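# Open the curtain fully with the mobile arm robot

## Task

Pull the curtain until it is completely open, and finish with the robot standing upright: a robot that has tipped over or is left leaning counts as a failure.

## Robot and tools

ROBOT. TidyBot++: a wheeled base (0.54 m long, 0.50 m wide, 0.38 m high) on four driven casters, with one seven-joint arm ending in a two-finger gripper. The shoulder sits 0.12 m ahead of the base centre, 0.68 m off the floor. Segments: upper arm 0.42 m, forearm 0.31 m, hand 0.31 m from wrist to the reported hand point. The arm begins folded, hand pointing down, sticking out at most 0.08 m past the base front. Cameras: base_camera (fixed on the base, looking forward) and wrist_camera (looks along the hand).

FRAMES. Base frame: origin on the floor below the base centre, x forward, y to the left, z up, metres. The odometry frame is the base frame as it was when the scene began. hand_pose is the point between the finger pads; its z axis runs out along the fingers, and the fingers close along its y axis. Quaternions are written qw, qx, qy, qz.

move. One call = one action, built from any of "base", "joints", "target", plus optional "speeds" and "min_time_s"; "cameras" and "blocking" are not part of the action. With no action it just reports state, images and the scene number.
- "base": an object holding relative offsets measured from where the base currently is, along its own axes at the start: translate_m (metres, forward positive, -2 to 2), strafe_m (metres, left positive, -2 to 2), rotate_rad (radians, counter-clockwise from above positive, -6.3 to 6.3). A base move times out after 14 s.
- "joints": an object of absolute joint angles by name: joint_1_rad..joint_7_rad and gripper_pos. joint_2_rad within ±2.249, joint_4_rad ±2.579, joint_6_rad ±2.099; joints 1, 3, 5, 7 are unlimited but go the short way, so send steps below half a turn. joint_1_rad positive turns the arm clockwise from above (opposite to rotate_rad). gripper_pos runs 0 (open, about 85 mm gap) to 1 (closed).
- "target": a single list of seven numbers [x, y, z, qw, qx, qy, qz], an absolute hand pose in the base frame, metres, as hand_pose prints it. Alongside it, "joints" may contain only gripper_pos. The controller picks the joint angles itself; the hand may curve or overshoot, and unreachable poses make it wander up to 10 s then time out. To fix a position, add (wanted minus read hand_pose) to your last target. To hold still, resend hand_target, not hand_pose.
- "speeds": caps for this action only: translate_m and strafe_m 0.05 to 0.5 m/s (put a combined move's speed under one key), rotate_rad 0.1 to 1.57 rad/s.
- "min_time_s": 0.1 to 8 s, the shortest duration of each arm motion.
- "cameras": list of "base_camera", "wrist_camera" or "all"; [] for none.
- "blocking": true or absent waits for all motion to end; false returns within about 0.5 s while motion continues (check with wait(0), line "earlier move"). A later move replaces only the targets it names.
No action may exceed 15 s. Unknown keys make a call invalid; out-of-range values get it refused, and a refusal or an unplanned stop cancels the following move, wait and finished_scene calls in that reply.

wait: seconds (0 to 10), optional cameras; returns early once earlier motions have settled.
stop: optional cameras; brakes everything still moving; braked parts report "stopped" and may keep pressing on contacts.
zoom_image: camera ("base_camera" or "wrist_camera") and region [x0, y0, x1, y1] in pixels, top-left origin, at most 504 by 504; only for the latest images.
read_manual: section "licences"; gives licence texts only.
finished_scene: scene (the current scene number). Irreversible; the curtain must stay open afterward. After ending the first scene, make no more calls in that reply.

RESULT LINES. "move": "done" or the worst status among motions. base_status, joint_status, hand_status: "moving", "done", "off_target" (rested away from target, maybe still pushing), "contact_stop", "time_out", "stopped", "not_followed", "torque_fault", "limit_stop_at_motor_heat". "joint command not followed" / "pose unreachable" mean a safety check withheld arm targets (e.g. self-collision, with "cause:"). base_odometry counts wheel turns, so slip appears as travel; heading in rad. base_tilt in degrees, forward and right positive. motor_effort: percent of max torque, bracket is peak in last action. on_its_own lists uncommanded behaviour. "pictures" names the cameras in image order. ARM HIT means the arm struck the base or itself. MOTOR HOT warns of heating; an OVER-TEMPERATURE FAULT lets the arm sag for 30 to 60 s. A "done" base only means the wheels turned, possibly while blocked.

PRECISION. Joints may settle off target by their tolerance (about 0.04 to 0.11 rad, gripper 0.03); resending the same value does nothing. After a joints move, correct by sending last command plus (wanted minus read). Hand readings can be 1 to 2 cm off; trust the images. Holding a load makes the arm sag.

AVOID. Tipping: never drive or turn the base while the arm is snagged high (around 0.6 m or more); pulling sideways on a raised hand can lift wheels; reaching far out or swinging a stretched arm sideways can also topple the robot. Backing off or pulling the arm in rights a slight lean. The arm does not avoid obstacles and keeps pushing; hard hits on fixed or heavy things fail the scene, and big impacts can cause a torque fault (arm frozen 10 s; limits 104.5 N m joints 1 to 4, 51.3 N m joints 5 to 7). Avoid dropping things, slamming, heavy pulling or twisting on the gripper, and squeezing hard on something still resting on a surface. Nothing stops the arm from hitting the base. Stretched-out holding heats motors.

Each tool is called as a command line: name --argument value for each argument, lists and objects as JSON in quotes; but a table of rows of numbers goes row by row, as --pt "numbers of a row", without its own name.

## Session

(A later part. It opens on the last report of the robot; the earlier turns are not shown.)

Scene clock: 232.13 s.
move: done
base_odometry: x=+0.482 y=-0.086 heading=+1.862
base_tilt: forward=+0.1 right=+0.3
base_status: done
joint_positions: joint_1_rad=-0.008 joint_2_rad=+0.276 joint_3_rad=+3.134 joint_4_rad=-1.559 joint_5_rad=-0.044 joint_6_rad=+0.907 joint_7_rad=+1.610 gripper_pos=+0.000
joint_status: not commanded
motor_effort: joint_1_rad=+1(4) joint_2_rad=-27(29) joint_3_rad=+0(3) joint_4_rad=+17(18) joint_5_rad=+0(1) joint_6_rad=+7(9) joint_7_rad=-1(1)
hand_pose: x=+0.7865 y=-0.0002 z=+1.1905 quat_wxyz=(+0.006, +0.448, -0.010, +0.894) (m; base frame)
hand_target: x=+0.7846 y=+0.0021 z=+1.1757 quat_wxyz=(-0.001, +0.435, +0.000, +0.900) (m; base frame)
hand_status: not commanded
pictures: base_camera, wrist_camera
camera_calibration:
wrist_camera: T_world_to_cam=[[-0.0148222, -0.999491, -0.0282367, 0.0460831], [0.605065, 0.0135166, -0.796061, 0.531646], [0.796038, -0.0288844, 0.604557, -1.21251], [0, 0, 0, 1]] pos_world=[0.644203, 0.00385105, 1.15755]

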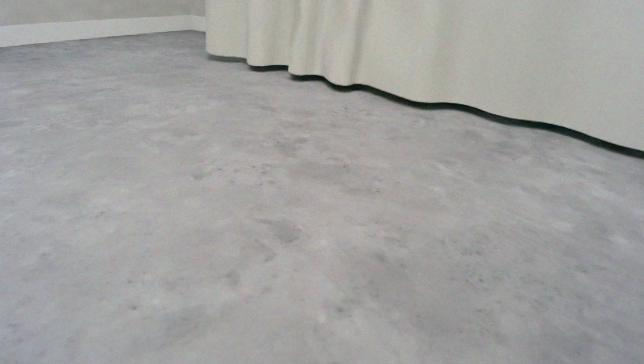

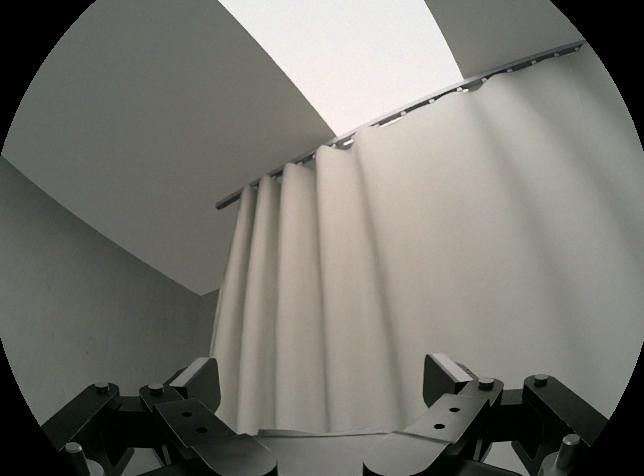

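move --base '{"translate_m": 1.0, "strafe_m": 1.017, "rotate_rad": -0.59}' --joints '{"joint_1_rad": 0.0, "joint_2_rad": 0.3, "joint_3_rad": 3.14, "joint_4_rad": -1.27, "joint_5_rad": 1.57, "joint_6_rad": -0.3, "joint_7_rad": 0.0}' --cameras '["all"]'

Scene clock: 252.70 s.
move: done
base_odometry: x=-0.779 y=+0.580 heading=+1.271
base_tilt: forward=+0.1 right=+0.3
base_status: done
joint_positions: joint_1_rad=+0.002 joint_2_rad=+0.278 joint_3_rad=+3.143 joint_4_rad=-1.294 joint_5_rad=+1.510 joint_6_rad=-0.226 joint_7_rad=+0.040 gripper_pos=+0.000
joint_status: all done
motor_effort: joint_1_rad=+0(4) joint_2_rad=-29(31) joint_3_rad=+0(4) joint_4_rad=+19(20) joint_5_rad=+1(4) joint_6_rad=+1(9) joint_7_rad=-1(2)
hand_pose: x=+0.8520 y=-0.0712 z=+1.0810 quat_wxyz=(+0.074, +0.707, -0.088, +0.698) (m; base frame)
hand_target: x=+0.8552 y=-0.0901 z=+1.0838 quat_wxyz=(+0.105, +0.699, -0.106, +0.699) (m; base frame)
hand_status: not commanded
pictures: base_camera, wrist_camera
camera_calibration:
wrist_camera: T_world_to_cam=[[-0.233152, -0.971858, -0.0336389, 0.166835], [0.00127603, 0.0342865, -0.999411, 1.14154], [0.97244, -0.233057, -0.00675383, -0.704577], [0, 0, 0, 1]] pos_world=[0.7226, -0.041206, 1.14172]

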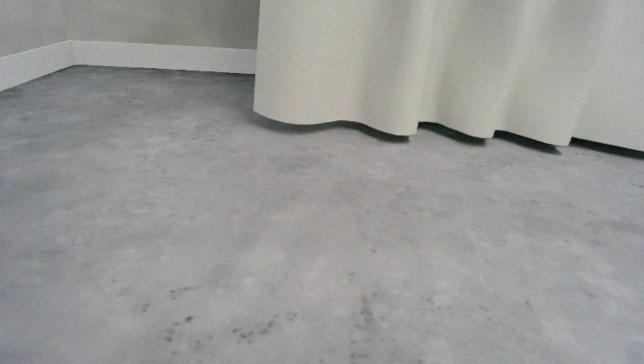

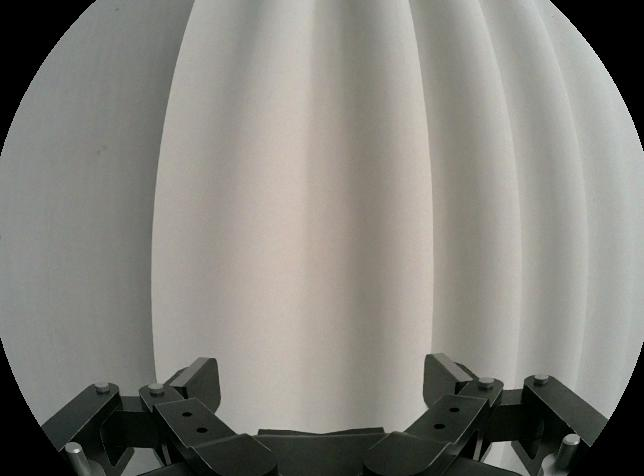

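move --base '{"translate_m": 0.36, "strafe_m": 0.43}' --joints '{"joint_5_rad": 1.63, "joint_6_rad": -1.12}' --speeds '{"translate_m": 0.25}' --cameras '["all"]'

Scene clock: 270.67 s.
move: done
base_odometry: x=-1.084 y=+1.051 heading=+1.272
base_tilt: forward=+0.1 right=+0.3
base_status: done
joint_positions: joint_1_rad=+0.001 joint_2_rad=+0.278 joint_3_rad=+3.143 joint_4_rad=-1.294 joint_5_rad=+1.558 joint_6_rad=-1.046 joint_7_rad=+0.040 gripper_pos=+0.000
joint_status: all done
motor_effort: joint_1_rad=+0(2) joint_2_rad=-27(29) joint_3_rad=+1(3) joint_4_rad=+17(20) joint_5_rad=+8(8) joint_6_rad=+1(2) joint_7_rad=-1(1)
hand_pose: x=+0.7043 y=-0.2697 z=+1.0822 quat_wxyz=(+0.363, +0.622, -0.345, +0.602) (m; base frame)
hand_target: x=+0.6937 y=-0.2781 z=+1.1002 quat_wxyz=(+0.392, +0.588, -0.358, +0.610) (m; base frame)
hand_status: not commanded
pictures: base_camera, wrist_camera
camera_calibration:
wrist_camera: T_world_to_cam=[[-0.868933, -0.494532, 0.0198569, 0.458189], [-0.0185836, -0.00749189, -0.999799, 1.15286], [0.494581, -0.869127, -0.00268022, -0.446524], [0, 0, 0, 1]] pos_world=[0.640402, -0.15286, 1.14234]

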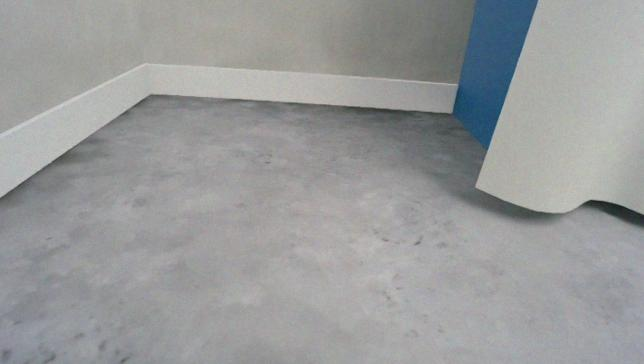

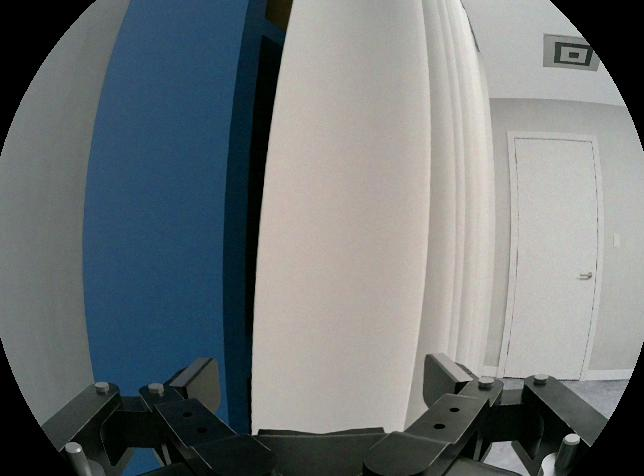

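move --base '{"translate_m": -0.32, "strafe_m": -0.3}' --speeds '{"translate_m": 0.3}'

move --base '{"strafe_m": -0.12}' --joints '{"joint_1_rad": 0.0, "joint_2_rad": 0.13, "joint_3_rad": 3.14, "joint_4_rad": -0.9, "joint_5_rad": 0.0, "joint_6_rad": -0.6, "joint_7_rad": 1.57}' --cameras '["all"]'

Scene clock: 293.20 s.
move: done
base_odometry: x=-0.892 y=+0.656 heading=+1.272
base_tilt: forward=+0.0 right=+0.3
base_status: done
joint_positions: joint_1_rad=+0.000 joint_2_rad=+0.280 joint_3_rad=+3.142 joint_4_rad=-1.293 joint_5_rad=+1.561 joint_6_rad=-1.051 joint_7_rad=+0.040 gripper_pos=+0.000
joint_status: not commanded
motor_effort: joint_1_rad=+0(3) joint_2_rad=-27(31) joint_3_rad=+1(4) joint_4_rad=+17(18) joint_5_rad=+8(8) joint_6_rad=+0(1) joint_7_rad=-1(1)
hand_pose: x=+0.7040 y=-0.2695 z=+1.0824 quat_wxyz=(+0.364, +0.621, -0.345, +0.602) (m; base frame)
hand_target: x=+0.6937 y=-0.2781 z=+1.1002 quat_wxyz=(+0.392, +0.588, -0.358, +0.610) (m; base frame)
hand_status: not commanded
pictures: none

Scene clock: 295.53 s.
move: done
base_odometry: x=-0.777 y=+0.621 heading=+1.271
base_tilt: forward=+0.1 right=+0.3
base_status: done
joint_positions: joint_1_rad=+0.005 joint_2_rad=+0.169 joint_3_rad=+3.143 joint_4_rad=-0.921 joint_5_rad=+0.058 joint_6_rad=-0.699 joint_7_rad=+1.528 gripper_pos=+0.000
joint_status: all done
motor_effort: joint_1_rad=+1(3) joint_2_rad=-23(30) joint_3_rad=+0(3) joint_4_rad=+18(19) joint_5_rad=+0(9) joint_6_rad=+9(10) joint_7_rad=-1(2)
hand_pose: x=+0.7721 y=-0.0146 z=+1.1751 quat_wxyz=(+0.017, +0.779, -0.014, +0.626) (m; base frame)
hand_target: x=+0.7538 y=+0.0022 z=+1.2424 quat_wxyz=(-0.001, +0.728, +0.000, +0.686) (m; base frame)
hand_status: not commanded
pictures: base_camera, wrist_camera
camera_calibration:
wrist_camera: T_world_to_cam=[[-0.0516269, -0.998659, -0.00388545, 0.0308224], [-0.206568, 0.0144851, -0.978325, 1.3691], [0.977069, -0.0497052, -0.207039, -0.378587], [0, 0, 0, 1]] pos_world=[0.654311, -0.00786835, 1.26117]

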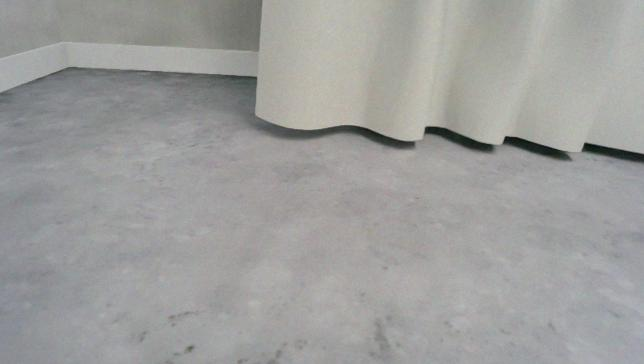

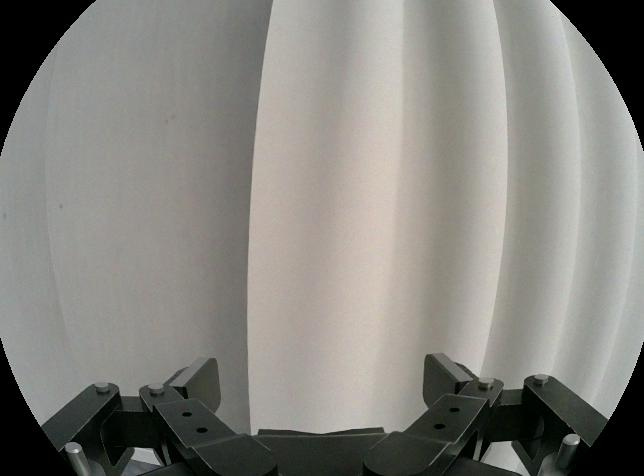

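move --joints '{"joint_6_rad": -0.42}'

move --base '{"translate_m": 0.25}' --speeds '{"translate_m": 0.15}' --cameras '["wrist_camera"]'

Scene clock: 313.63 s.
move: done
base_odometry: x=-0.777 y=+0.621 heading=+1.271
base_tilt: forward=+0.1 right=+0.3
base_status: not commanded
joint_positions: joint_1_rad=+0.005 joint_2_rad=+0.166 joint_3_rad=+3.143 joint_4_rad=-0.913 joint_5_rad=+0.056 joint_6_rad=-0.500 joint_7_rad=+1.530 gripper_pos=+0.000
joint_status: all done
motor_effort: joint_1_rad=+0(1) joint_2_rad=-22(25) joint_3_rad=+0(1) joint_4_rad=+18(19) joint_5_rad=-1(1) joint_6_rad=+9(11) joint_7_rad=-1(1)
hand_pose: x=+0.7766 y=-0.0112 z=+1.2433 quat_wxyz=(+0.015, +0.709, -0.009, +0.705) (m; base frame)
hand_target: x=+0.7521 y=+0.0022 z=+1.2984 quat_wxyz=(-0.001, +0.663, +0.000, +0.748) (m; base frame)
hand_status: not commanded
pictures: none

Scene clock: 315.93 s.
move: done
base_odometry: x=-0.703 y=+0.860 heading=+1.271
base_tilt: forward=+0.1 right=+0.3
base_status: done
joint_positions: joint_1_rad=+0.005 joint_2_rad=+0.162 joint_3_rad=+3.143 joint_4_rad=-0.913 joint_5_rad=+0.055 joint_6_rad=-0.500 joint_7_rad=+1.530 gripper_pos=+0.000
joint_status: not commanded
motor_effort: joint_1_rad=+1(1) joint_2_rad=-24(28) joint_3_rad=+0(1) joint_4_rad=+17(19) joint_5_rad=+0(1) joint_6_rad=+10(10) joint_7_rad=-1(1)
hand_pose: x=+0.7742 y=-0.0112 z=+1.2460 quat_wxyz=(+0.014, +0.708, -0.009, +0.706) (m; base frame)
hand_target: x=+0.7521 y=+0.0022 z=+1.2984 quat_wxyz=(-0.001, +0.663, +0.000, +0.748) (m; base frame)
hand_status: not commanded
pictures: wrist_camera
camera_calibration:
wrist_camera: T_world_to_cam=[[-0.0385499, -0.999224, -0.00808329, 0.0298158], [0.00594768, 0.00785972, -0.999951, 1.30126], [0.999239, -0.0385961, 0.00564007, -0.647856], [0, 0, 0, 1]] pos_world=[0.640772, -0.00543963, 1.30509]

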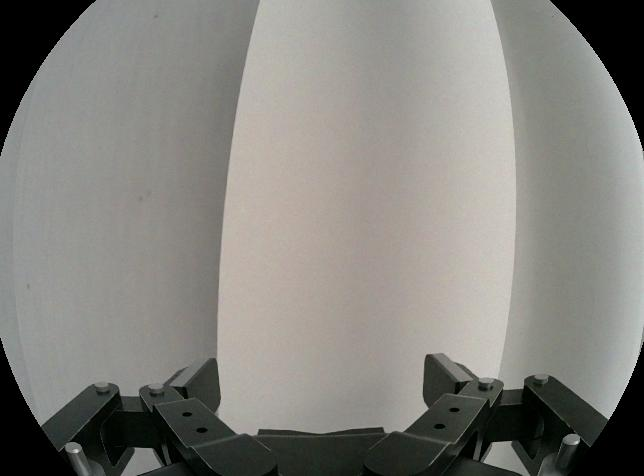

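move --base '{"translate_m": 0.045, "strafe_m": -0.01}' --speeds '{"translate_m": 0.1}' --cameras '["wrist_camera"]'

move --joints '{"gripper_pos": 1.0}' --cameras '["wrist_camera"]'

Scene clock: 333.67 s.
move: done
base_odometry: x=-0.680 y=+0.900 heading=+1.271
base_tilt: forward=+0.1 right=+0.3
base_status: done
joint_positions: joint_1_rad=+0.005 joint_2_rad=+0.158 joint_3_rad=+3.143 joint_4_rad=-0.913 joint_5_rad=+0.055 joint_6_rad=-0.500 joint_7_rad=+1.530 gripper_pos=+0.000
joint_status: not commanded
motor_effort: joint_1_rad=+0(1) joint_2_rad=-23(28) joint_3_rad=+0(1) joint_4_rad=+17(18) joint_5_rad=+0(1) joint_6_rad=+9(10) joint_7_rad=-1(1)
hand_pose: x=+0.7721 y=-0.0111 z=+1.2484 quat_wxyz=(+0.014, +0.707, -0.009, +0.707) (m; base frame)
hand_target: x=+0.7521 y=+0.0022 z=+1.2984 quat_wxyz=(-0.001, +0.663, +0.000, +0.748) (m; base frame)
hand_status: not commanded
pictures: wrist_camera
camera_calibration:
wrist_camera: T_world_to_cam=[[-0.0382241, -0.999233, -0.00852412, 0.0301095], [0.00955939, 0.00816431, -0.999921, 1.30083], [0.999223, -0.0383026, 0.00923998, -0.65025], [0, 0, 0, 1]] pos_world=[0.638461, -0.00544031, 1.30699]

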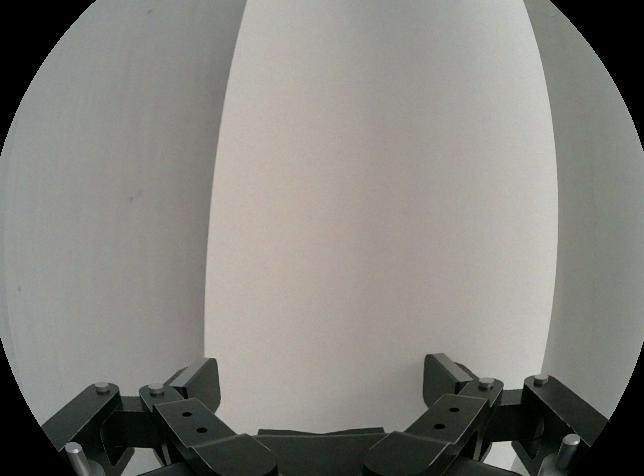

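Scene clock: 334.77 s.
move: done
base_odometry: x=-0.680 y=+0.900 heading=+1.271
base_tilt: forward=+0.1 right=+0.3
base_status: not commanded
joint_positions: joint_1_rad=+0.005 joint_2_rad=+0.158 joint_3_rad=+3.143 joint_4_rad=-0.913 joint_5_rad=+0.055 joint_6_rad=-0.500 joint_7_rad=+1.530 gripper_pos=+0.999
joint_status: all done
motor_effort: joint_1_rad=+0(1) joint_2_rad=-24(24) joint_3_rad=+0(1) joint_4_rad=+17(18) joint_5_rad=+0(1) joint_6_rad=+9(10) joint_7_rad=-1(1)
hand_pose: x=+0.7721 y=-0.0111 z=+1.2484 quat_wxyz=(+0.014, +0.707, -0.009, +0.707) (m; base frame)
hand_target: x=+0.7521 y=+0.0022 z=+1.2984 quat_wxyz=(-0.001, +0.663, +0.000, +0.748) (m; base frame)
hand_status: not commanded
pictures: wrist_camera
camera_calibration:
wrist_camera: T_world_to_cam=[[-0.0382241, -0.999233, -0.00852412, 0.0301095], [0.00955939, 0.00816431, -0.999921, 1.30083], [0.999223, -0.0383026, 0.00923998, -0.65025], [0, 0, 0, 1]] pos_world=[0.638461, -0.00544031, 1.30699]

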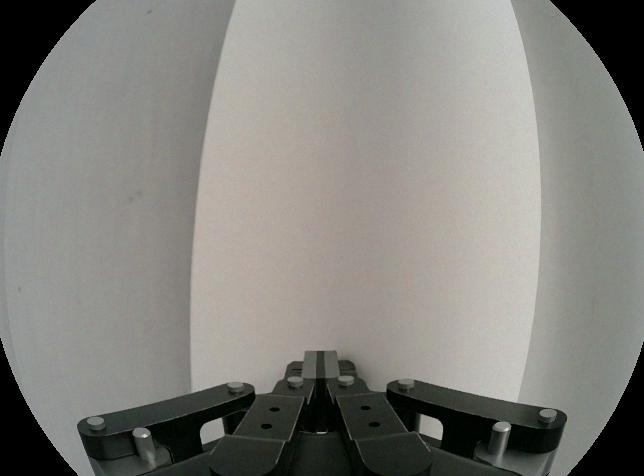

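move --base '{"translate_m": -0.25}' --joints '{"gripper_pos": 0.3}'

move --base '{"strafe_m": 0.55}'

move --joints '{"joint_1_rad": 0.0, "joint_2_rad": 0.42, "joint_3_rad": 3.14, "joint_4_rad": -1.15, "joint_5_rad": 1.62, "joint_6_rad": -1.8, "joint_7_rad": 0.0}' --cameras '["all"]'

Scene clock: 355.80 s.
move: done
base_odometry: x=-0.754 y=+0.661 heading=+1.272
base_tilt: forward=+0.1 right=+0.3
base_status: done
joint_positions: joint_1_rad=+0.005 joint_2_rad=+0.150 joint_3_rad=+3.143 joint_4_rad=-0.913 joint_5_rad=+0.053 joint_6_rad=-0.500 joint_7_rad=+1.530 gripper_pos=+0.300
joint_status: all done
motor_effort: joint_1_rad=+1(1) joint_2_rad=-22(29) joint_3_rad=+0(1) joint_4_rad=+17(19) joint_5_rad=+0(1) joint_6_rad=+8(11) joint_7_rad=-1(1)
hand_pose: x=+0.7676 y=-0.0105 z=+1.2537 quat_wxyz=(+0.013, +0.704, -0.009, +0.710) (m; base frame)
hand_target: x=+0.7521 y=+0.0022 z=+1.2984 quat_wxyz=(-0.001, +0.663, +0.000, +0.748) (m; base frame)
hand_status: not commanded
pictures: none

Scene clock: 358.13 s.
move: done
base_odometry: x=-1.279 y=+0.823 heading=+1.272
base_tilt: forward=+0.1 right=+0.3
base_status: done
joint_positions: joint_1_rad=+0.000 joint_2_rad=+0.150 joint_3_rad=+3.141 joint_4_rad=-0.913 joint_5_rad=+0.051 joint_6_rad=-0.500 joint_7_rad=+1.530 gripper_pos=+0.300
joint_status: not commanded
motor_effort: joint_1_rad=+0(2) joint_2_rad=-23(25) joint_3_rad=+0(2) joint_4_rad=+18(18) joint_5_rad=+0(1) joint_6_rad=+9(11) joint_7_rad=-1(1)
hand_pose: x=+0.7676 y=-0.0056 z=+1.2537 quat_wxyz=(+0.009, +0.704, -0.007, +0.710) (m; base frame)
hand_target: x=+0.7521 y=+0.0022 z=+1.2984 quat_wxyz=(-0.001, +0.663, +0.000, +0.748) (m; base frame)
hand_status: not commanded
pictures: none

Scene clock: 360.40 s.
move: done
base_odometry: x=-1.279 y=+0.823 heading=+1.272
base_tilt: forward=+0.1 right=+0.3
base_status: not commanded
joint_positions: joint_1_rad=+0.000 joint_2_rad=+0.379 joint_3_rad=+3.141 joint_4_rad=-1.114 joint_5_rad=+1.542 joint_6_rad=-1.721 joint_7_rad=+0.041 gripper_pos=+0.300
joint_status: all done
motor_effort: joint_1_rad=+0(2) joint_2_rad=-26(29) joint_3_rad=+2(2) joint_4_rad=+14(18) joint_5_rad=+9(9) joint_6_rad=+1(10) joint_7_rad=-1(2)
hand_pose: x=+0.5427 y=-0.3064 z=+1.0843 quat_wxyz=(+0.517, +0.462, -0.553, +0.461) (m; base frame)
hand_target: x=+0.5346 y=-0.3015 z=+1.0806 quat_wxyz=(+0.564, +0.426, -0.543, +0.453) (m; base frame)
hand_status: not commanded
pictures: base_camera, wrist_camera
camera_calibration:
wrist_camera: T_world_to_cam=[[-0.987082, 0.153126, -0.047142, 0.634726], [0.051512, 0.0246957, -0.998367, 1.12202], [-0.151712, -0.987898, -0.0322645, -0.0520798], [0, 0, 0, 1]] pos_world=[0.560828, -0.176352, 1.14843]

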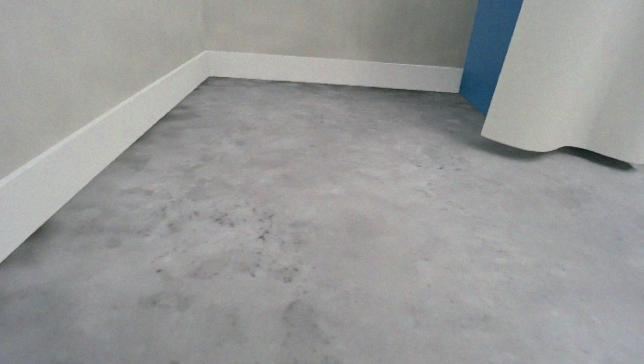

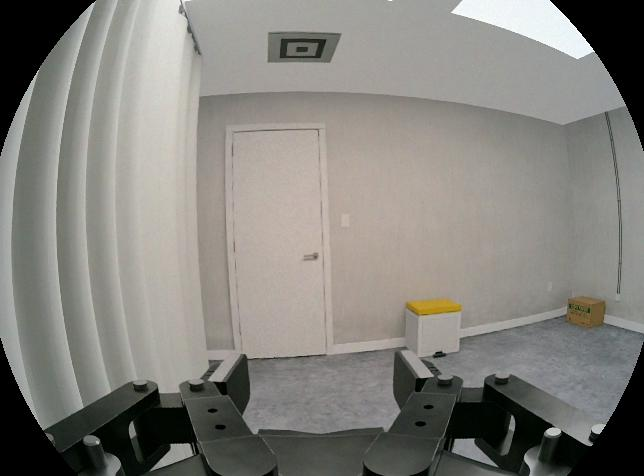

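move --base '{"translate_m": 0.51, "strafe_m": -0.06}' --speeds '{"translate_m": 0.3}' --joints '{"gripper_pos": 0.0}' --cameras '["all"]'

Scene clock: 380.63 s.
move: done
base_odometry: x=-1.072 y=+1.293 heading=+1.272
base_tilt: forward=+0.1 right=+0.3
base_status: done
joint_positions: joint_1_rad=+0.000 joint_2_rad=+0.391 joint_3_rad=+3.141 joint_4_rad=-1.115 joint_5_rad=+1.548 joint_6_rad=-1.728 joint_7_rad=+0.040 gripper_pos=+0.000
joint_status: all done
motor_effort: joint_1_rad=+0(1) joint_2_rad=-26(30) joint_3_rad=+2(2) joint_4_rad=+13(15) joint_5_rad=+8(9) joint_6_rad=+1(3) joint_7_rad=-1(1)
hand_pose: x=+0.5449 y=-0.3061 z=+1.0807 quat_wxyz=(+0.523, +0.462, -0.551, +0.457) (m; base frame)
hand_target: x=+0.5346 y=-0.3015 z=+1.0806 quat_wxyz=(+0.564, +0.426, -0.543, +0.453) (m; base frame)
hand_status: not commanded
pictures: base_camera, wrist_camera
camera_calibration:
wrist_camera: T_world_to_cam=[[-0.986352, 0.160676, -0.0359711, 0.626561], [0.0395877, 0.0193638, -0.999028, 1.12375], [-0.159823, -0.986817, -0.0254603, -0.0542295], [0, 0, 0, 1]] pos_world=[0.564856, -0.175948, 1.14381]

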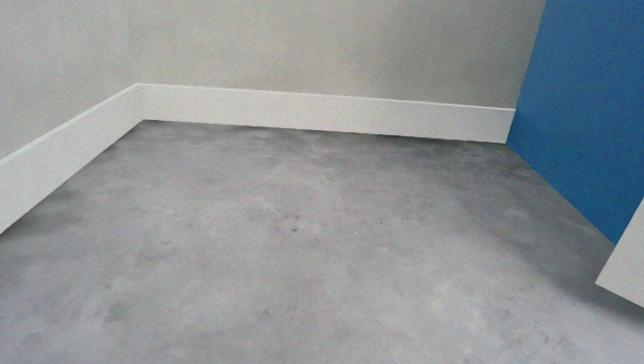

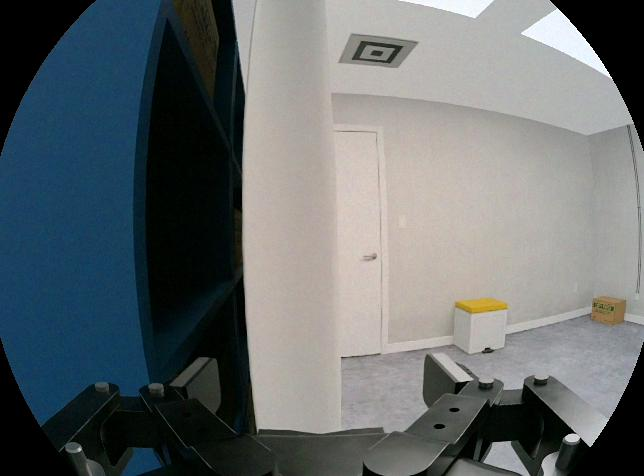

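move --base '{"translate_m": 0.015, "strafe_m": -0.16}' --speeds '{"strafe_m": 0.15}' --cameras '["wrist_camera"]'

move --joints '{"gripper_pos": 1.0}' --cameras '["wrist_camera"]'

zoom_image --camera "wrist_camera" --region '[240, 300, 400, 420]'

Scene clock: 400.87 s.
move: done
base_odometry: x=-0.914 y=+1.261 heading=+1.272
base_tilt: forward=+0.1 right=+0.3
base_status: done
joint_positions: joint_1_rad=+0.001 joint_2_rad=+0.391 joint_3_rad=+3.141 joint_4_rad=-1.115 joint_5_rad=+1.548 joint_6_rad=-1.729 joint_7_rad=+0.040 gripper_pos=+0.000
joint_status: not commanded
motor_effort: joint_1_rad=+1(2) joint_2_rad=-27(28) joint_3_rad=+2(3) joint_4_rad=+14(14) joint_5_rad=+9(9) joint_6_rad=+1(2) joint_7_rad=-1(1)
hand_pose: x=+0.5447 y=-0.3063 z=+1.0808 quat_wxyz=(+0.524, +0.461, -0.551, +0.457) (m; base frame)
hand_target: x=+0.5346 y=-0.3015 z=+1.0806 quat_wxyz=(+0.564, +0.426, -0.543, +0.453) (m; base frame)
hand_status: not commanded
pictures: wrist_camera
camera_calibration:
wrist_camera: T_world_to_cam=[[-0.986238, 0.161361, -0.0360069, 0.626497], [0.0395723, 0.0189354, -0.999037, 1.1238], [-0.160523, -0.986714, -0.0250602, -0.0545002], [0, 0, 0, 1]] pos_world=[0.564655, -0.176148, 1.14391]

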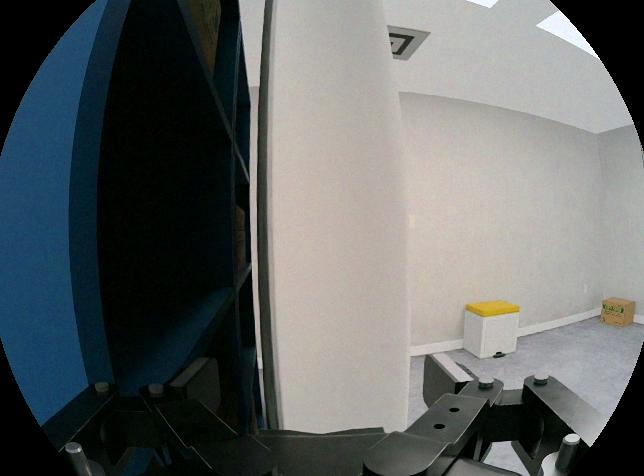

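Scene clock: 401.97 s.
move: done
base_odometry: x=-0.914 y=+1.261 heading=+1.272
base_tilt: forward=+0.1 right=+0.4
base_status: not commanded
joint_positions: joint_1_rad=+0.001 joint_2_rad=+0.391 joint_3_rad=+3.141 joint_4_rad=-1.115 joint_5_rad=+1.548 joint_6_rad=-1.729 joint_7_rad=+0.040 gripper_pos=+0.990
joint_status: all done
motor_effort: joint_1_rad=+0(1) joint_2_rad=-27(28) joint_3_rad=+2(2) joint_4_rad=+14(14) joint_5_rad=+9(9) joint_6_rad=+1(2) joint_7_rad=-1(1)
hand_pose: x=+0.5447 y=-0.3063 z=+1.0808 quat_wxyz=(+0.524, +0.461, -0.551, +0.457) (m; base frame)
hand_target: x=+0.5346 y=-0.3015 z=+1.0806 quat_wxyz=(+0.564, +0.426, -0.543, +0.453) (m; base frame)
hand_status: not commanded
pictures: wrist_camera
camera_calibration:
wrist_camera: T_world_to_cam=[[-0.986238, 0.161361, -0.0360069, 0.626497], [0.0395723, 0.0189354, -0.999037, 1.1238], [-0.160523, -0.986714, -0.0250602, -0.0545002], [0, 0, 0, 1]] pos_world=[0.564655, -0.176148, 1.14391]

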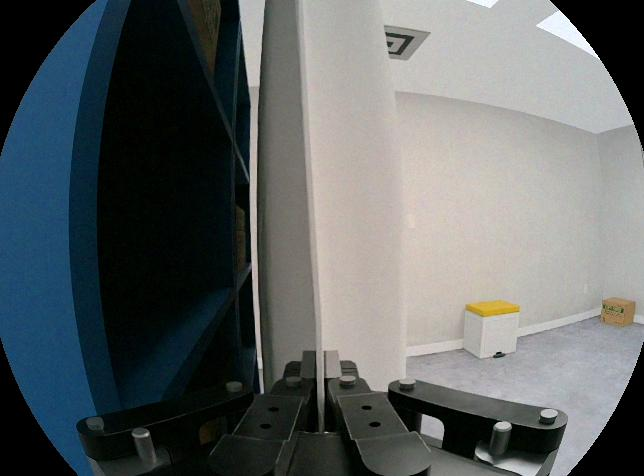

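Scaled by 3.150.

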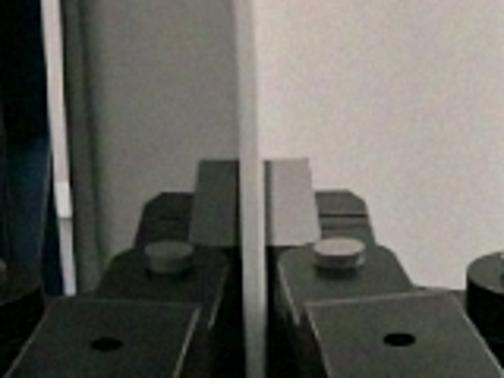

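move --base '{"strafe_m": -0.6, "translate_m": -0.02}' --speeds '{"strafe_m": 0.15}' --cameras '["all"]'

Scene clock: 417.40 s.
move: done
base_odometry: x=-0.347 y=+1.065 heading=+1.273
base_tilt: forward=+0.1 right=+0.3
base_status: done
joint_positions: joint_1_rad=-0.003 joint_2_rad=+0.391 joint_3_rad=+3.141 joint_4_rad=-1.115 joint_5_rad=+1.611 joint_6_rad=-1.729 joint_7_rad=+0.040 gripper_pos=+0.990
joint_status: not commanded
motor_effort: joint_1_rad=+2(4) joint_2_rad=-22(28) joint_3_rad=+2(3) joint_4_rad=+11(15) joint_5_rad=+1(11) joint_6_rad=+2(2) joint_7_rad=-1(1)
hand_pose: x=+0.5444 y=-0.3048 z=+1.1000 quat_wxyz=(+0.538, +0.445, -0.536, +0.474) (m; base frame)
hand_target: x=+0.5346 y=-0.3015 z=+1.0806 quat_wxyz=(+0.564, +0.426, -0.543, +0.453) (m; base frame)
hand_status: not commanded
pictures: base_camera, wrist_camera
camera_calibration:
wrist_camera: T_world_to_cam=[[-0.986121, 0.159573, -0.0458429, 0.636923], [0.0392677, -0.0441187, -0.998254, 1.12305], [-0.161317, -0.9862, 0.0372403, -0.12043], [0, 0, 0, 1]] pos_world=[0.564556, -0.170857, 1.15477]

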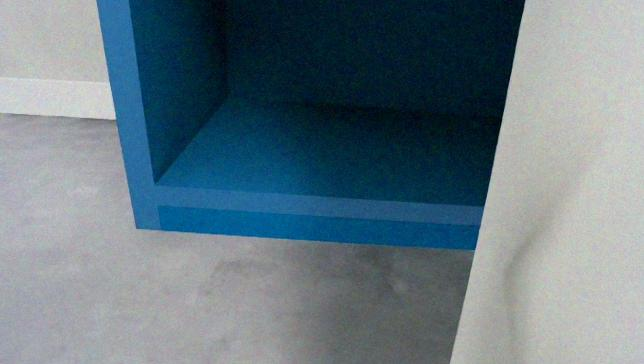

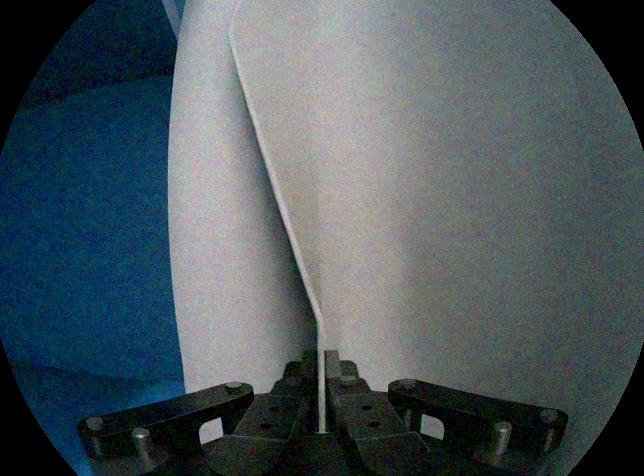

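move --base '{"strafe_m": -0.55, "translate_m": 0.0}' --speeds '{"strafe_m": 0.15}' --cameras '["all"]'

Scene clock: 427.87 s.
move: done
base_odometry: x=+0.179 y=+0.903 heading=+1.273
base_tilt: forward=+0.0 right=+0.3
base_status: done
joint_positions: joint_1_rad=-0.010 joint_2_rad=+0.391 joint_3_rad=+3.141 joint_4_rad=-1.115 joint_5_rad=+1.652 joint_6_rad=-1.729 joint_7_rad=+0.040 gripper_pos=+0.990
joint_status: not commanded
motor_effort: joint_1_rad=+4(5) joint_2_rad=-20(23) joint_3_rad=+1(3) joint_4_rad=+10(12) joint_5_rad=-3(5) joint_6_rad=+1(2) joint_7_rad=-1(2)
hand_pose: x=+0.5458 y=-0.3008 z=+1.1126 quat_wxyz=(+0.546, +0.435, -0.526, +0.486) (m; base frame)
hand_target: x=+0.5346 y=-0.3015 z=+1.0806 quat_wxyz=(+0.564, +0.426, -0.543, +0.453) (m; base frame)
hand_status: not commanded
pictures: base_camera, wrist_camera
camera_calibration:
wrist_camera: T_world_to_cam=[[-0.986818, 0.153035, -0.0526359, 0.644173], [0.0399315, -0.084938, -0.995586, 1.12021], [-0.15683, -0.984564, 0.0777074, -0.16382], [0, 0, 0, 1]] pos_world=[0.565258, -0.164723, 1.16191]

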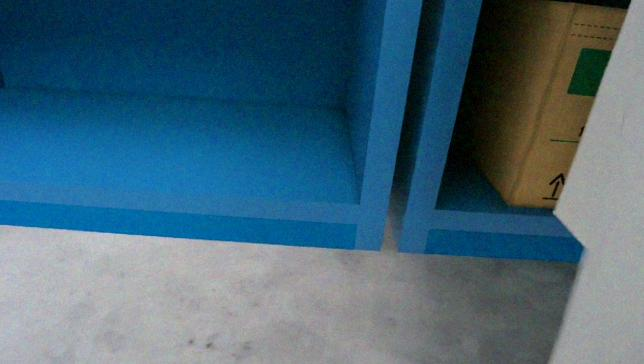

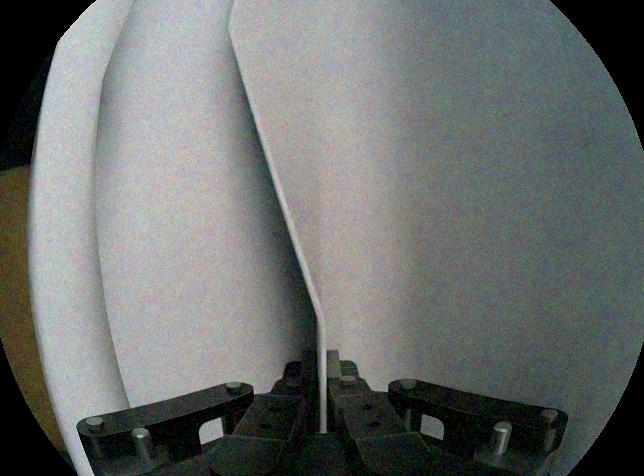

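move --base '{"strafe_m": -0.45, "translate_m": 0.0}' --speeds '{"strafe_m": 0.15}' --cameras '["all"]'

move --base '{"strafe_m": -0.15, "translate_m": 0.0}' --speeds '{"strafe_m": 0.15}' --cameras '["all"]'

Scene clock: 439.67 s.
move: done
base_odometry: x=+0.609 y=+0.771 heading=+1.273
base_tilt: forward=+0.1 right=+0.3
base_status: done
joint_positions: joint_1_rad=-0.018 joint_2_rad=+0.391 joint_3_rad=+3.141 joint_4_rad=-1.115 joint_5_rad=+1.675 joint_6_rad=-1.730 joint_7_rad=+0.040 gripper_pos=+0.990
joint_status: not commanded
motor_effort: joint_1_rad=+5(6) joint_2_rad=-18(21) joint_3_rad=+1(3) joint_4_rad=+9(10) joint_5_rad=-5(8) joint_6_rad=+2(2) joint_7_rad=-1(2)
hand_pose: x=+0.5473 y=-0.2970 z=+1.1195 quat_wxyz=(+0.550, +0.430, -0.519, +0.494) (m; base frame)
hand_target: x=+0.5346 y=-0.3015 z=+1.0806 quat_wxyz=(+0.564, +0.426, -0.543, +0.453) (m; base frame)
hand_status: not commanded
pictures: base_camera, wrist_camera
camera_calibration:
wrist_camera: T_world_to_cam=[[-0.98756, 0.146784, -0.0563882, 0.6482], [0.0408183, -0.107005, -0.99342, 1.11785], [-0.151852, -0.983364, 0.0996827, -0.187333], [0, 0, 0, 1]] pos_world=[0.56606, -0.159746, 1.16572]

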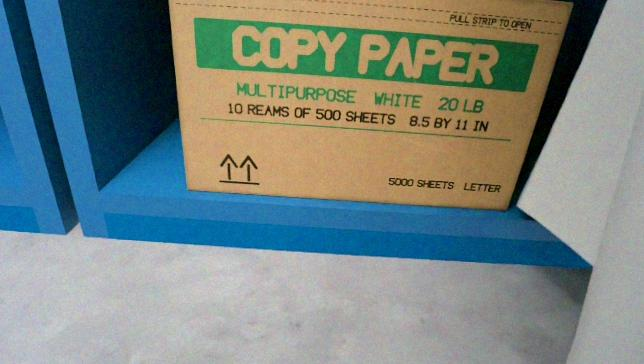

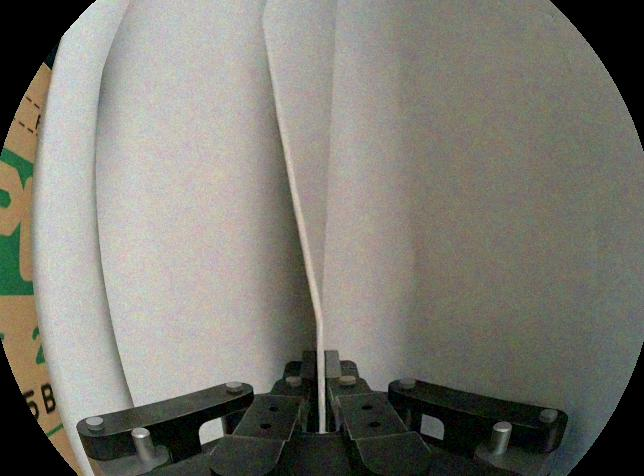

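Scene clock: 441.27 s.
move: done
base_odometry: x=+0.753 y=+0.727 heading=+1.273
base_tilt: forward=+0.0 right=+0.3
base_status: done
joint_positions: joint_1_rad=-0.025 joint_2_rad=+0.391 joint_3_rad=+3.141 joint_4_rad=-1.115 joint_5_rad=+1.680 joint_6_rad=-1.731 joint_7_rad=+0.040 gripper_pos=+0.990
joint_status: not commanded
motor_effort: joint_1_rad=+5(8) joint_2_rad=-17(19) joint_3_rad=+1(3) joint_4_rad=+8(9) joint_5_rad=-6(8) joint_6_rad=+2(3) joint_7_rad=-1(2)
hand_pose: x=+0.5489 y=-0.2938 z=+1.1210 quat_wxyz=(+0.549, +0.430, -0.517, +0.497) (m; base frame)
hand_target: x=+0.5346 y=-0.3015 z=+1.0806 quat_wxyz=(+0.564, +0.426, -0.543, +0.453) (m; base frame)
hand_status: not commanded
pictures: base_camera, wrist_camera
camera_calibration:
wrist_camera: T_world_to_cam=[[-0.988341, 0.141066, -0.0572877, 0.649105], [0.0416005, -0.111746, -0.992866, 1.11718], [-0.146461, -0.983673, 0.104574, -0.192539], [0, 0, 0, 1]] pos_world=[0.566863, -0.156122, 1.16653]

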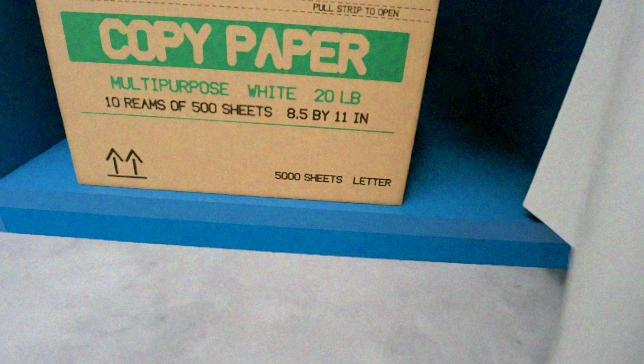

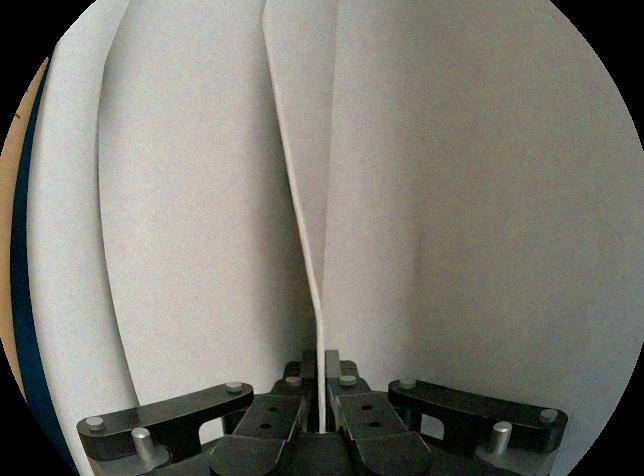

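move --base '{"strafe_m": -0.12, "translate_m": 0.0}' --speeds '{"strafe_m": 0.1}' --cameras '["all"]'

move --base '{"strafe_m": -0.1, "translate_m": 0.0}' --speeds '{"strafe_m": 0.1}' --cameras '["all"]'

Scene clock: 452.13 s.
move: done
base_odometry: x=+0.867 y=+0.691 heading=+1.273
base_tilt: forward=+0.1 right=+0.3
base_status: done
joint_positions: joint_1_rad=-0.027 joint_2_rad=+0.391 joint_3_rad=+3.141 joint_4_rad=-1.115 joint_5_rad=+1.684 joint_6_rad=-1.731 joint_7_rad=+0.040 gripper_pos=+0.990
joint_status: not commanded
motor_effort: joint_1_rad=+5(8) joint_2_rad=-18(18) joint_3_rad=+2(3) joint_4_rad=+9(9) joint_5_rad=-6(9) joint_6_rad=+2(3) joint_7_rad=-1(1)
hand_pose: x=+0.5492 y=-0.2926 z=+1.1223 quat_wxyz=(+0.550, +0.429, -0.516, +0.498) (m; base frame)
hand_target: x=+0.5346 y=-0.3015 z=+1.0806 quat_wxyz=(+0.564, +0.426, -0.543, +0.453) (m; base frame)
hand_status: not commanded
pictures: base_camera, wrist_camera
camera_calibration:
wrist_camera: T_world_to_cam=[[-0.988516, 0.13949, -0.0581252, 0.649991], [0.0420192, -0.115752, -0.992389, 1.1166], [-0.145156, -0.983435, 0.108561, -0.196646], [0, 0, 0, 1]] pos_world=[0.567063, -0.154807, 1.16723]

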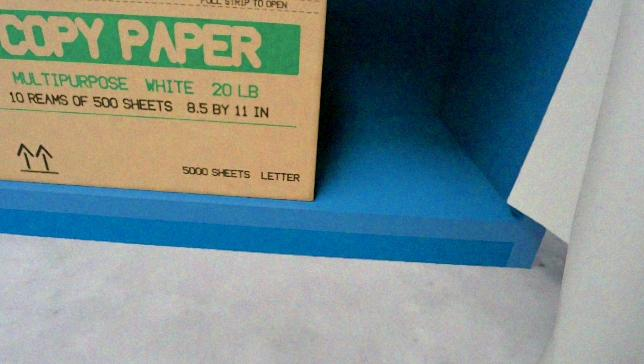

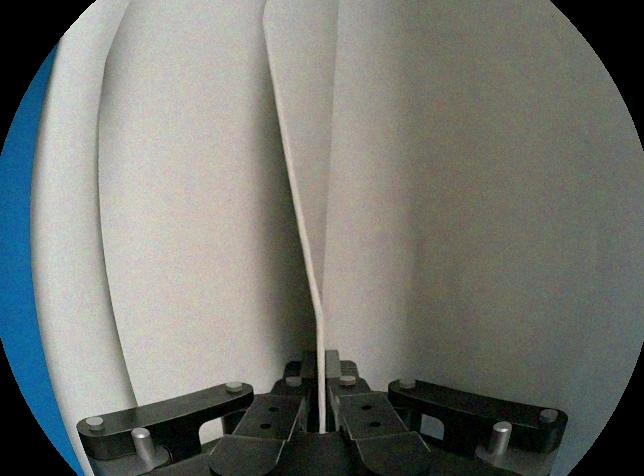

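Scene clock: 453.63 s.
move: done
base_odometry: x=+0.963 y=+0.662 heading=+1.273
base_tilt: forward=+0.1 right=+0.3
base_status: done
joint_positions: joint_1_rad=-0.029 joint_2_rad=+0.390 joint_3_rad=+3.141 joint_4_rad=-1.115 joint_5_rad=+1.688 joint_6_rad=-1.732 joint_7_rad=+0.040 gripper_pos=+0.990
joint_status: not commanded
motor_effort: joint_1_rad=+6(8) joint_2_rad=-17(18) joint_3_rad=+2(3) joint_4_rad=+9(9) joint_5_rad=-6(9) joint_6_rad=+3(3) joint_7_rad=-1(2)
hand_pose: x=+0.5494 y=-0.2917 z=+1.1236 quat_wxyz=(+0.550, +0.428, -0.514, +0.500) (m; base frame)
hand_target: x=+0.5346 y=-0.3015 z=+1.0806 quat_wxyz=(+0.564, +0.426, -0.543, +0.453) (m; base frame)
hand_status: not commanded
pictures: base_camera, wrist_camera
camera_calibration:
wrist_camera: T_world_to_cam=[[-0.988614, 0.13842, -0.0590143, 0.650797], [0.0424368, -0.119795, -0.991891, 1.1161], [-0.144368, -0.983102, 0.112557, -0.200603], [0, 0, 0, 1]] pos_world=[0.567063, -0.153593, 1.16803]

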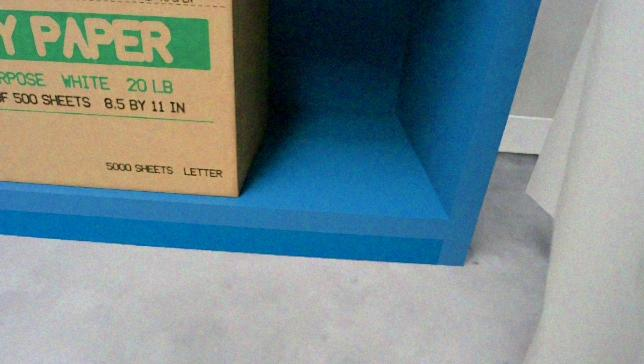

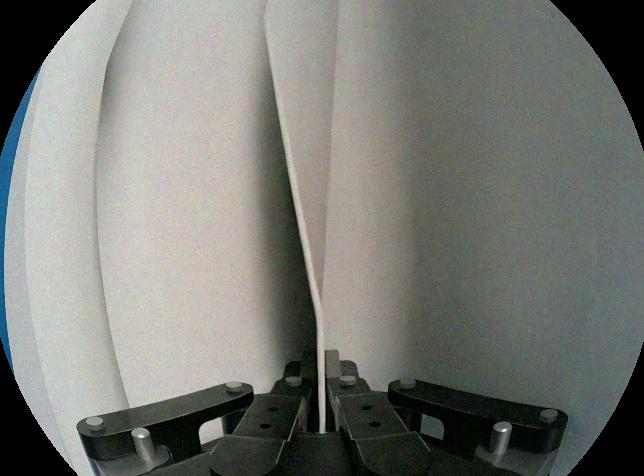

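move --base '{"strafe_m": -0.15, "translate_m": 0.0}' --speeds '{"strafe_m": 0.1}' --cameras '["all"]'

move --base '{"strafe_m": -0.12, "translate_m": 0.0}' --speeds '{"strafe_m": 0.1}' --cameras '["all"]'

Scene clock: 463.03 s.
move: done
base_odometry: x=+1.106 y=+0.618 heading=+1.273
base_tilt: forward=+0.1 right=+0.3
base_status: done
joint_positions: joint_1_rad=-0.034 joint_2_rad=+0.377 joint_3_rad=+3.141 joint_4_rad=-1.115 joint_5_rad=+1.719 joint_6_rad=-1.732 joint_7_rad=+0.040 gripper_pos=+0.990
joint_status: not commanded
motor_effort: joint_1_rad=+8(9) joint_2_rad=-13(19) joint_3_rad=+2(3) joint_4_rad=+6(9) joint_5_rad=-14(15) joint_6_rad=+2(3) joint_7_rad=-2(2)
hand_pose: x=+0.5442 y=-0.2884 z=+1.1385 quat_wxyz=(+0.552, +0.417, -0.510, +0.511) (m; base frame)
hand_target: x=+0.5346 y=-0.3015 z=+1.0806 quat_wxyz=(+0.564, +0.426, -0.543, +0.453) (m; base frame)
hand_status: not commanded
pictures: base_camera, wrist_camera
camera_calibration:
wrist_camera: T_world_to_cam=[[-0.988019, 0.133566, -0.0773179, 0.665156], [0.0570508, -0.149405, -0.987129, 1.10954], [-0.143399, -0.979713, 0.139995, -0.2306], [0, 0, 0, 1]] pos_world=[0.560819, -0.148994, 1.17897]

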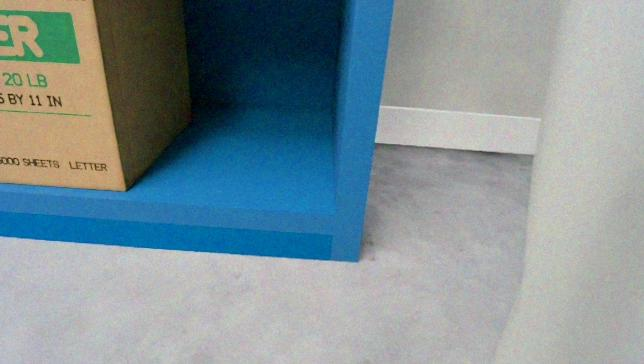

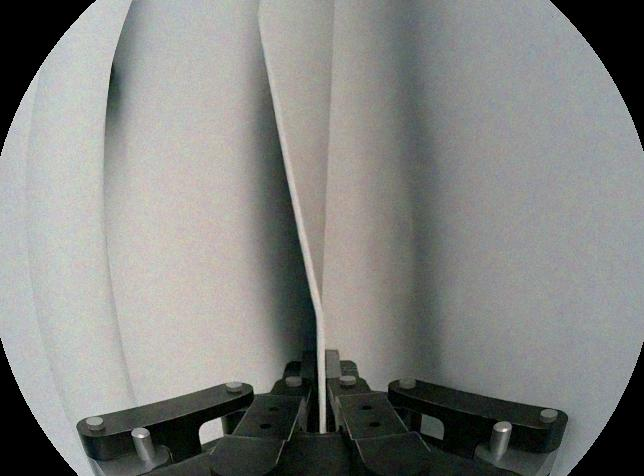

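Scene clock: 464.93 s.
move: done
base_odometry: x=+1.221 y=+0.583 heading=+1.273
base_tilt: forward=+0.0 right=+0.3
base_status: done
joint_positions: joint_1_rad=-0.053 joint_2_rad=+0.356 joint_3_rad=+3.140 joint_4_rad=-1.107 joint_5_rad=+1.769 joint_6_rad=-1.732 joint_7_rad=+0.040 gripper_pos=+0.990
joint_status: not commanded
motor_effort: joint_1_rad=+12(13) joint_2_rad=-10(14) joint_3_rad=+3(4) joint_4_rad=+4(6) joint_5_rad=-22(24) joint_6_rad=+1(3) joint_7_rad=-2(2)
hand_pose: x=+0.5374 y=-0.2783 z=+1.1644 quat_wxyz=(+0.550, +0.399, -0.503, +0.534) (m; base frame)
hand_target: x=+0.5346 y=-0.3015 z=+1.0806 quat_wxyz=(+0.564, +0.426, -0.543, +0.453) (m; base frame)
hand_status: not commanded
pictures: base_camera, wrist_camera
camera_calibration:
wrist_camera: T_world_to_cam=[[-0.986772, 0.114691, -0.114575, 0.696563], [0.0905997, -0.19594, -0.976422, 1.09354], [-0.134437, -0.973886, 0.182957, -0.278573], [0, 0, 0, 1]] pos_world=[0.550824, -0.13692, 1.19853]

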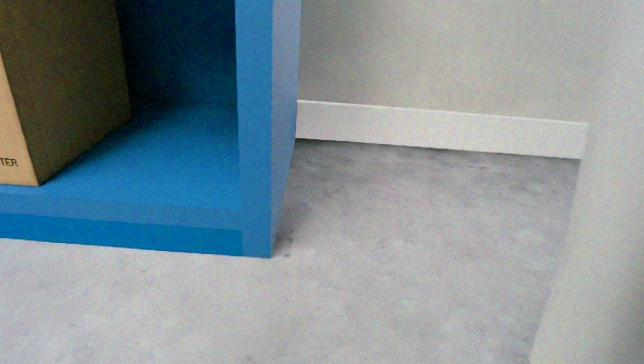

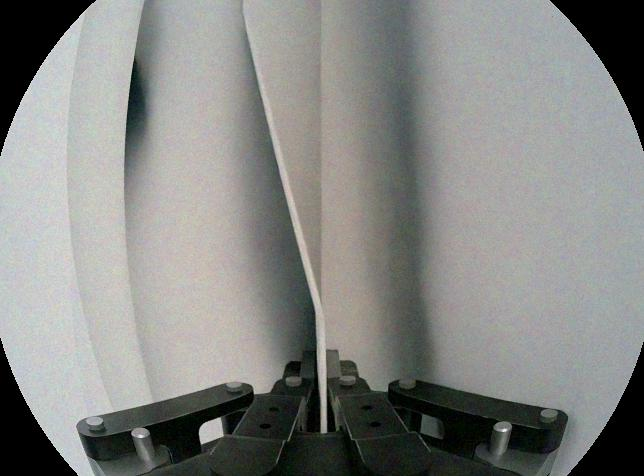

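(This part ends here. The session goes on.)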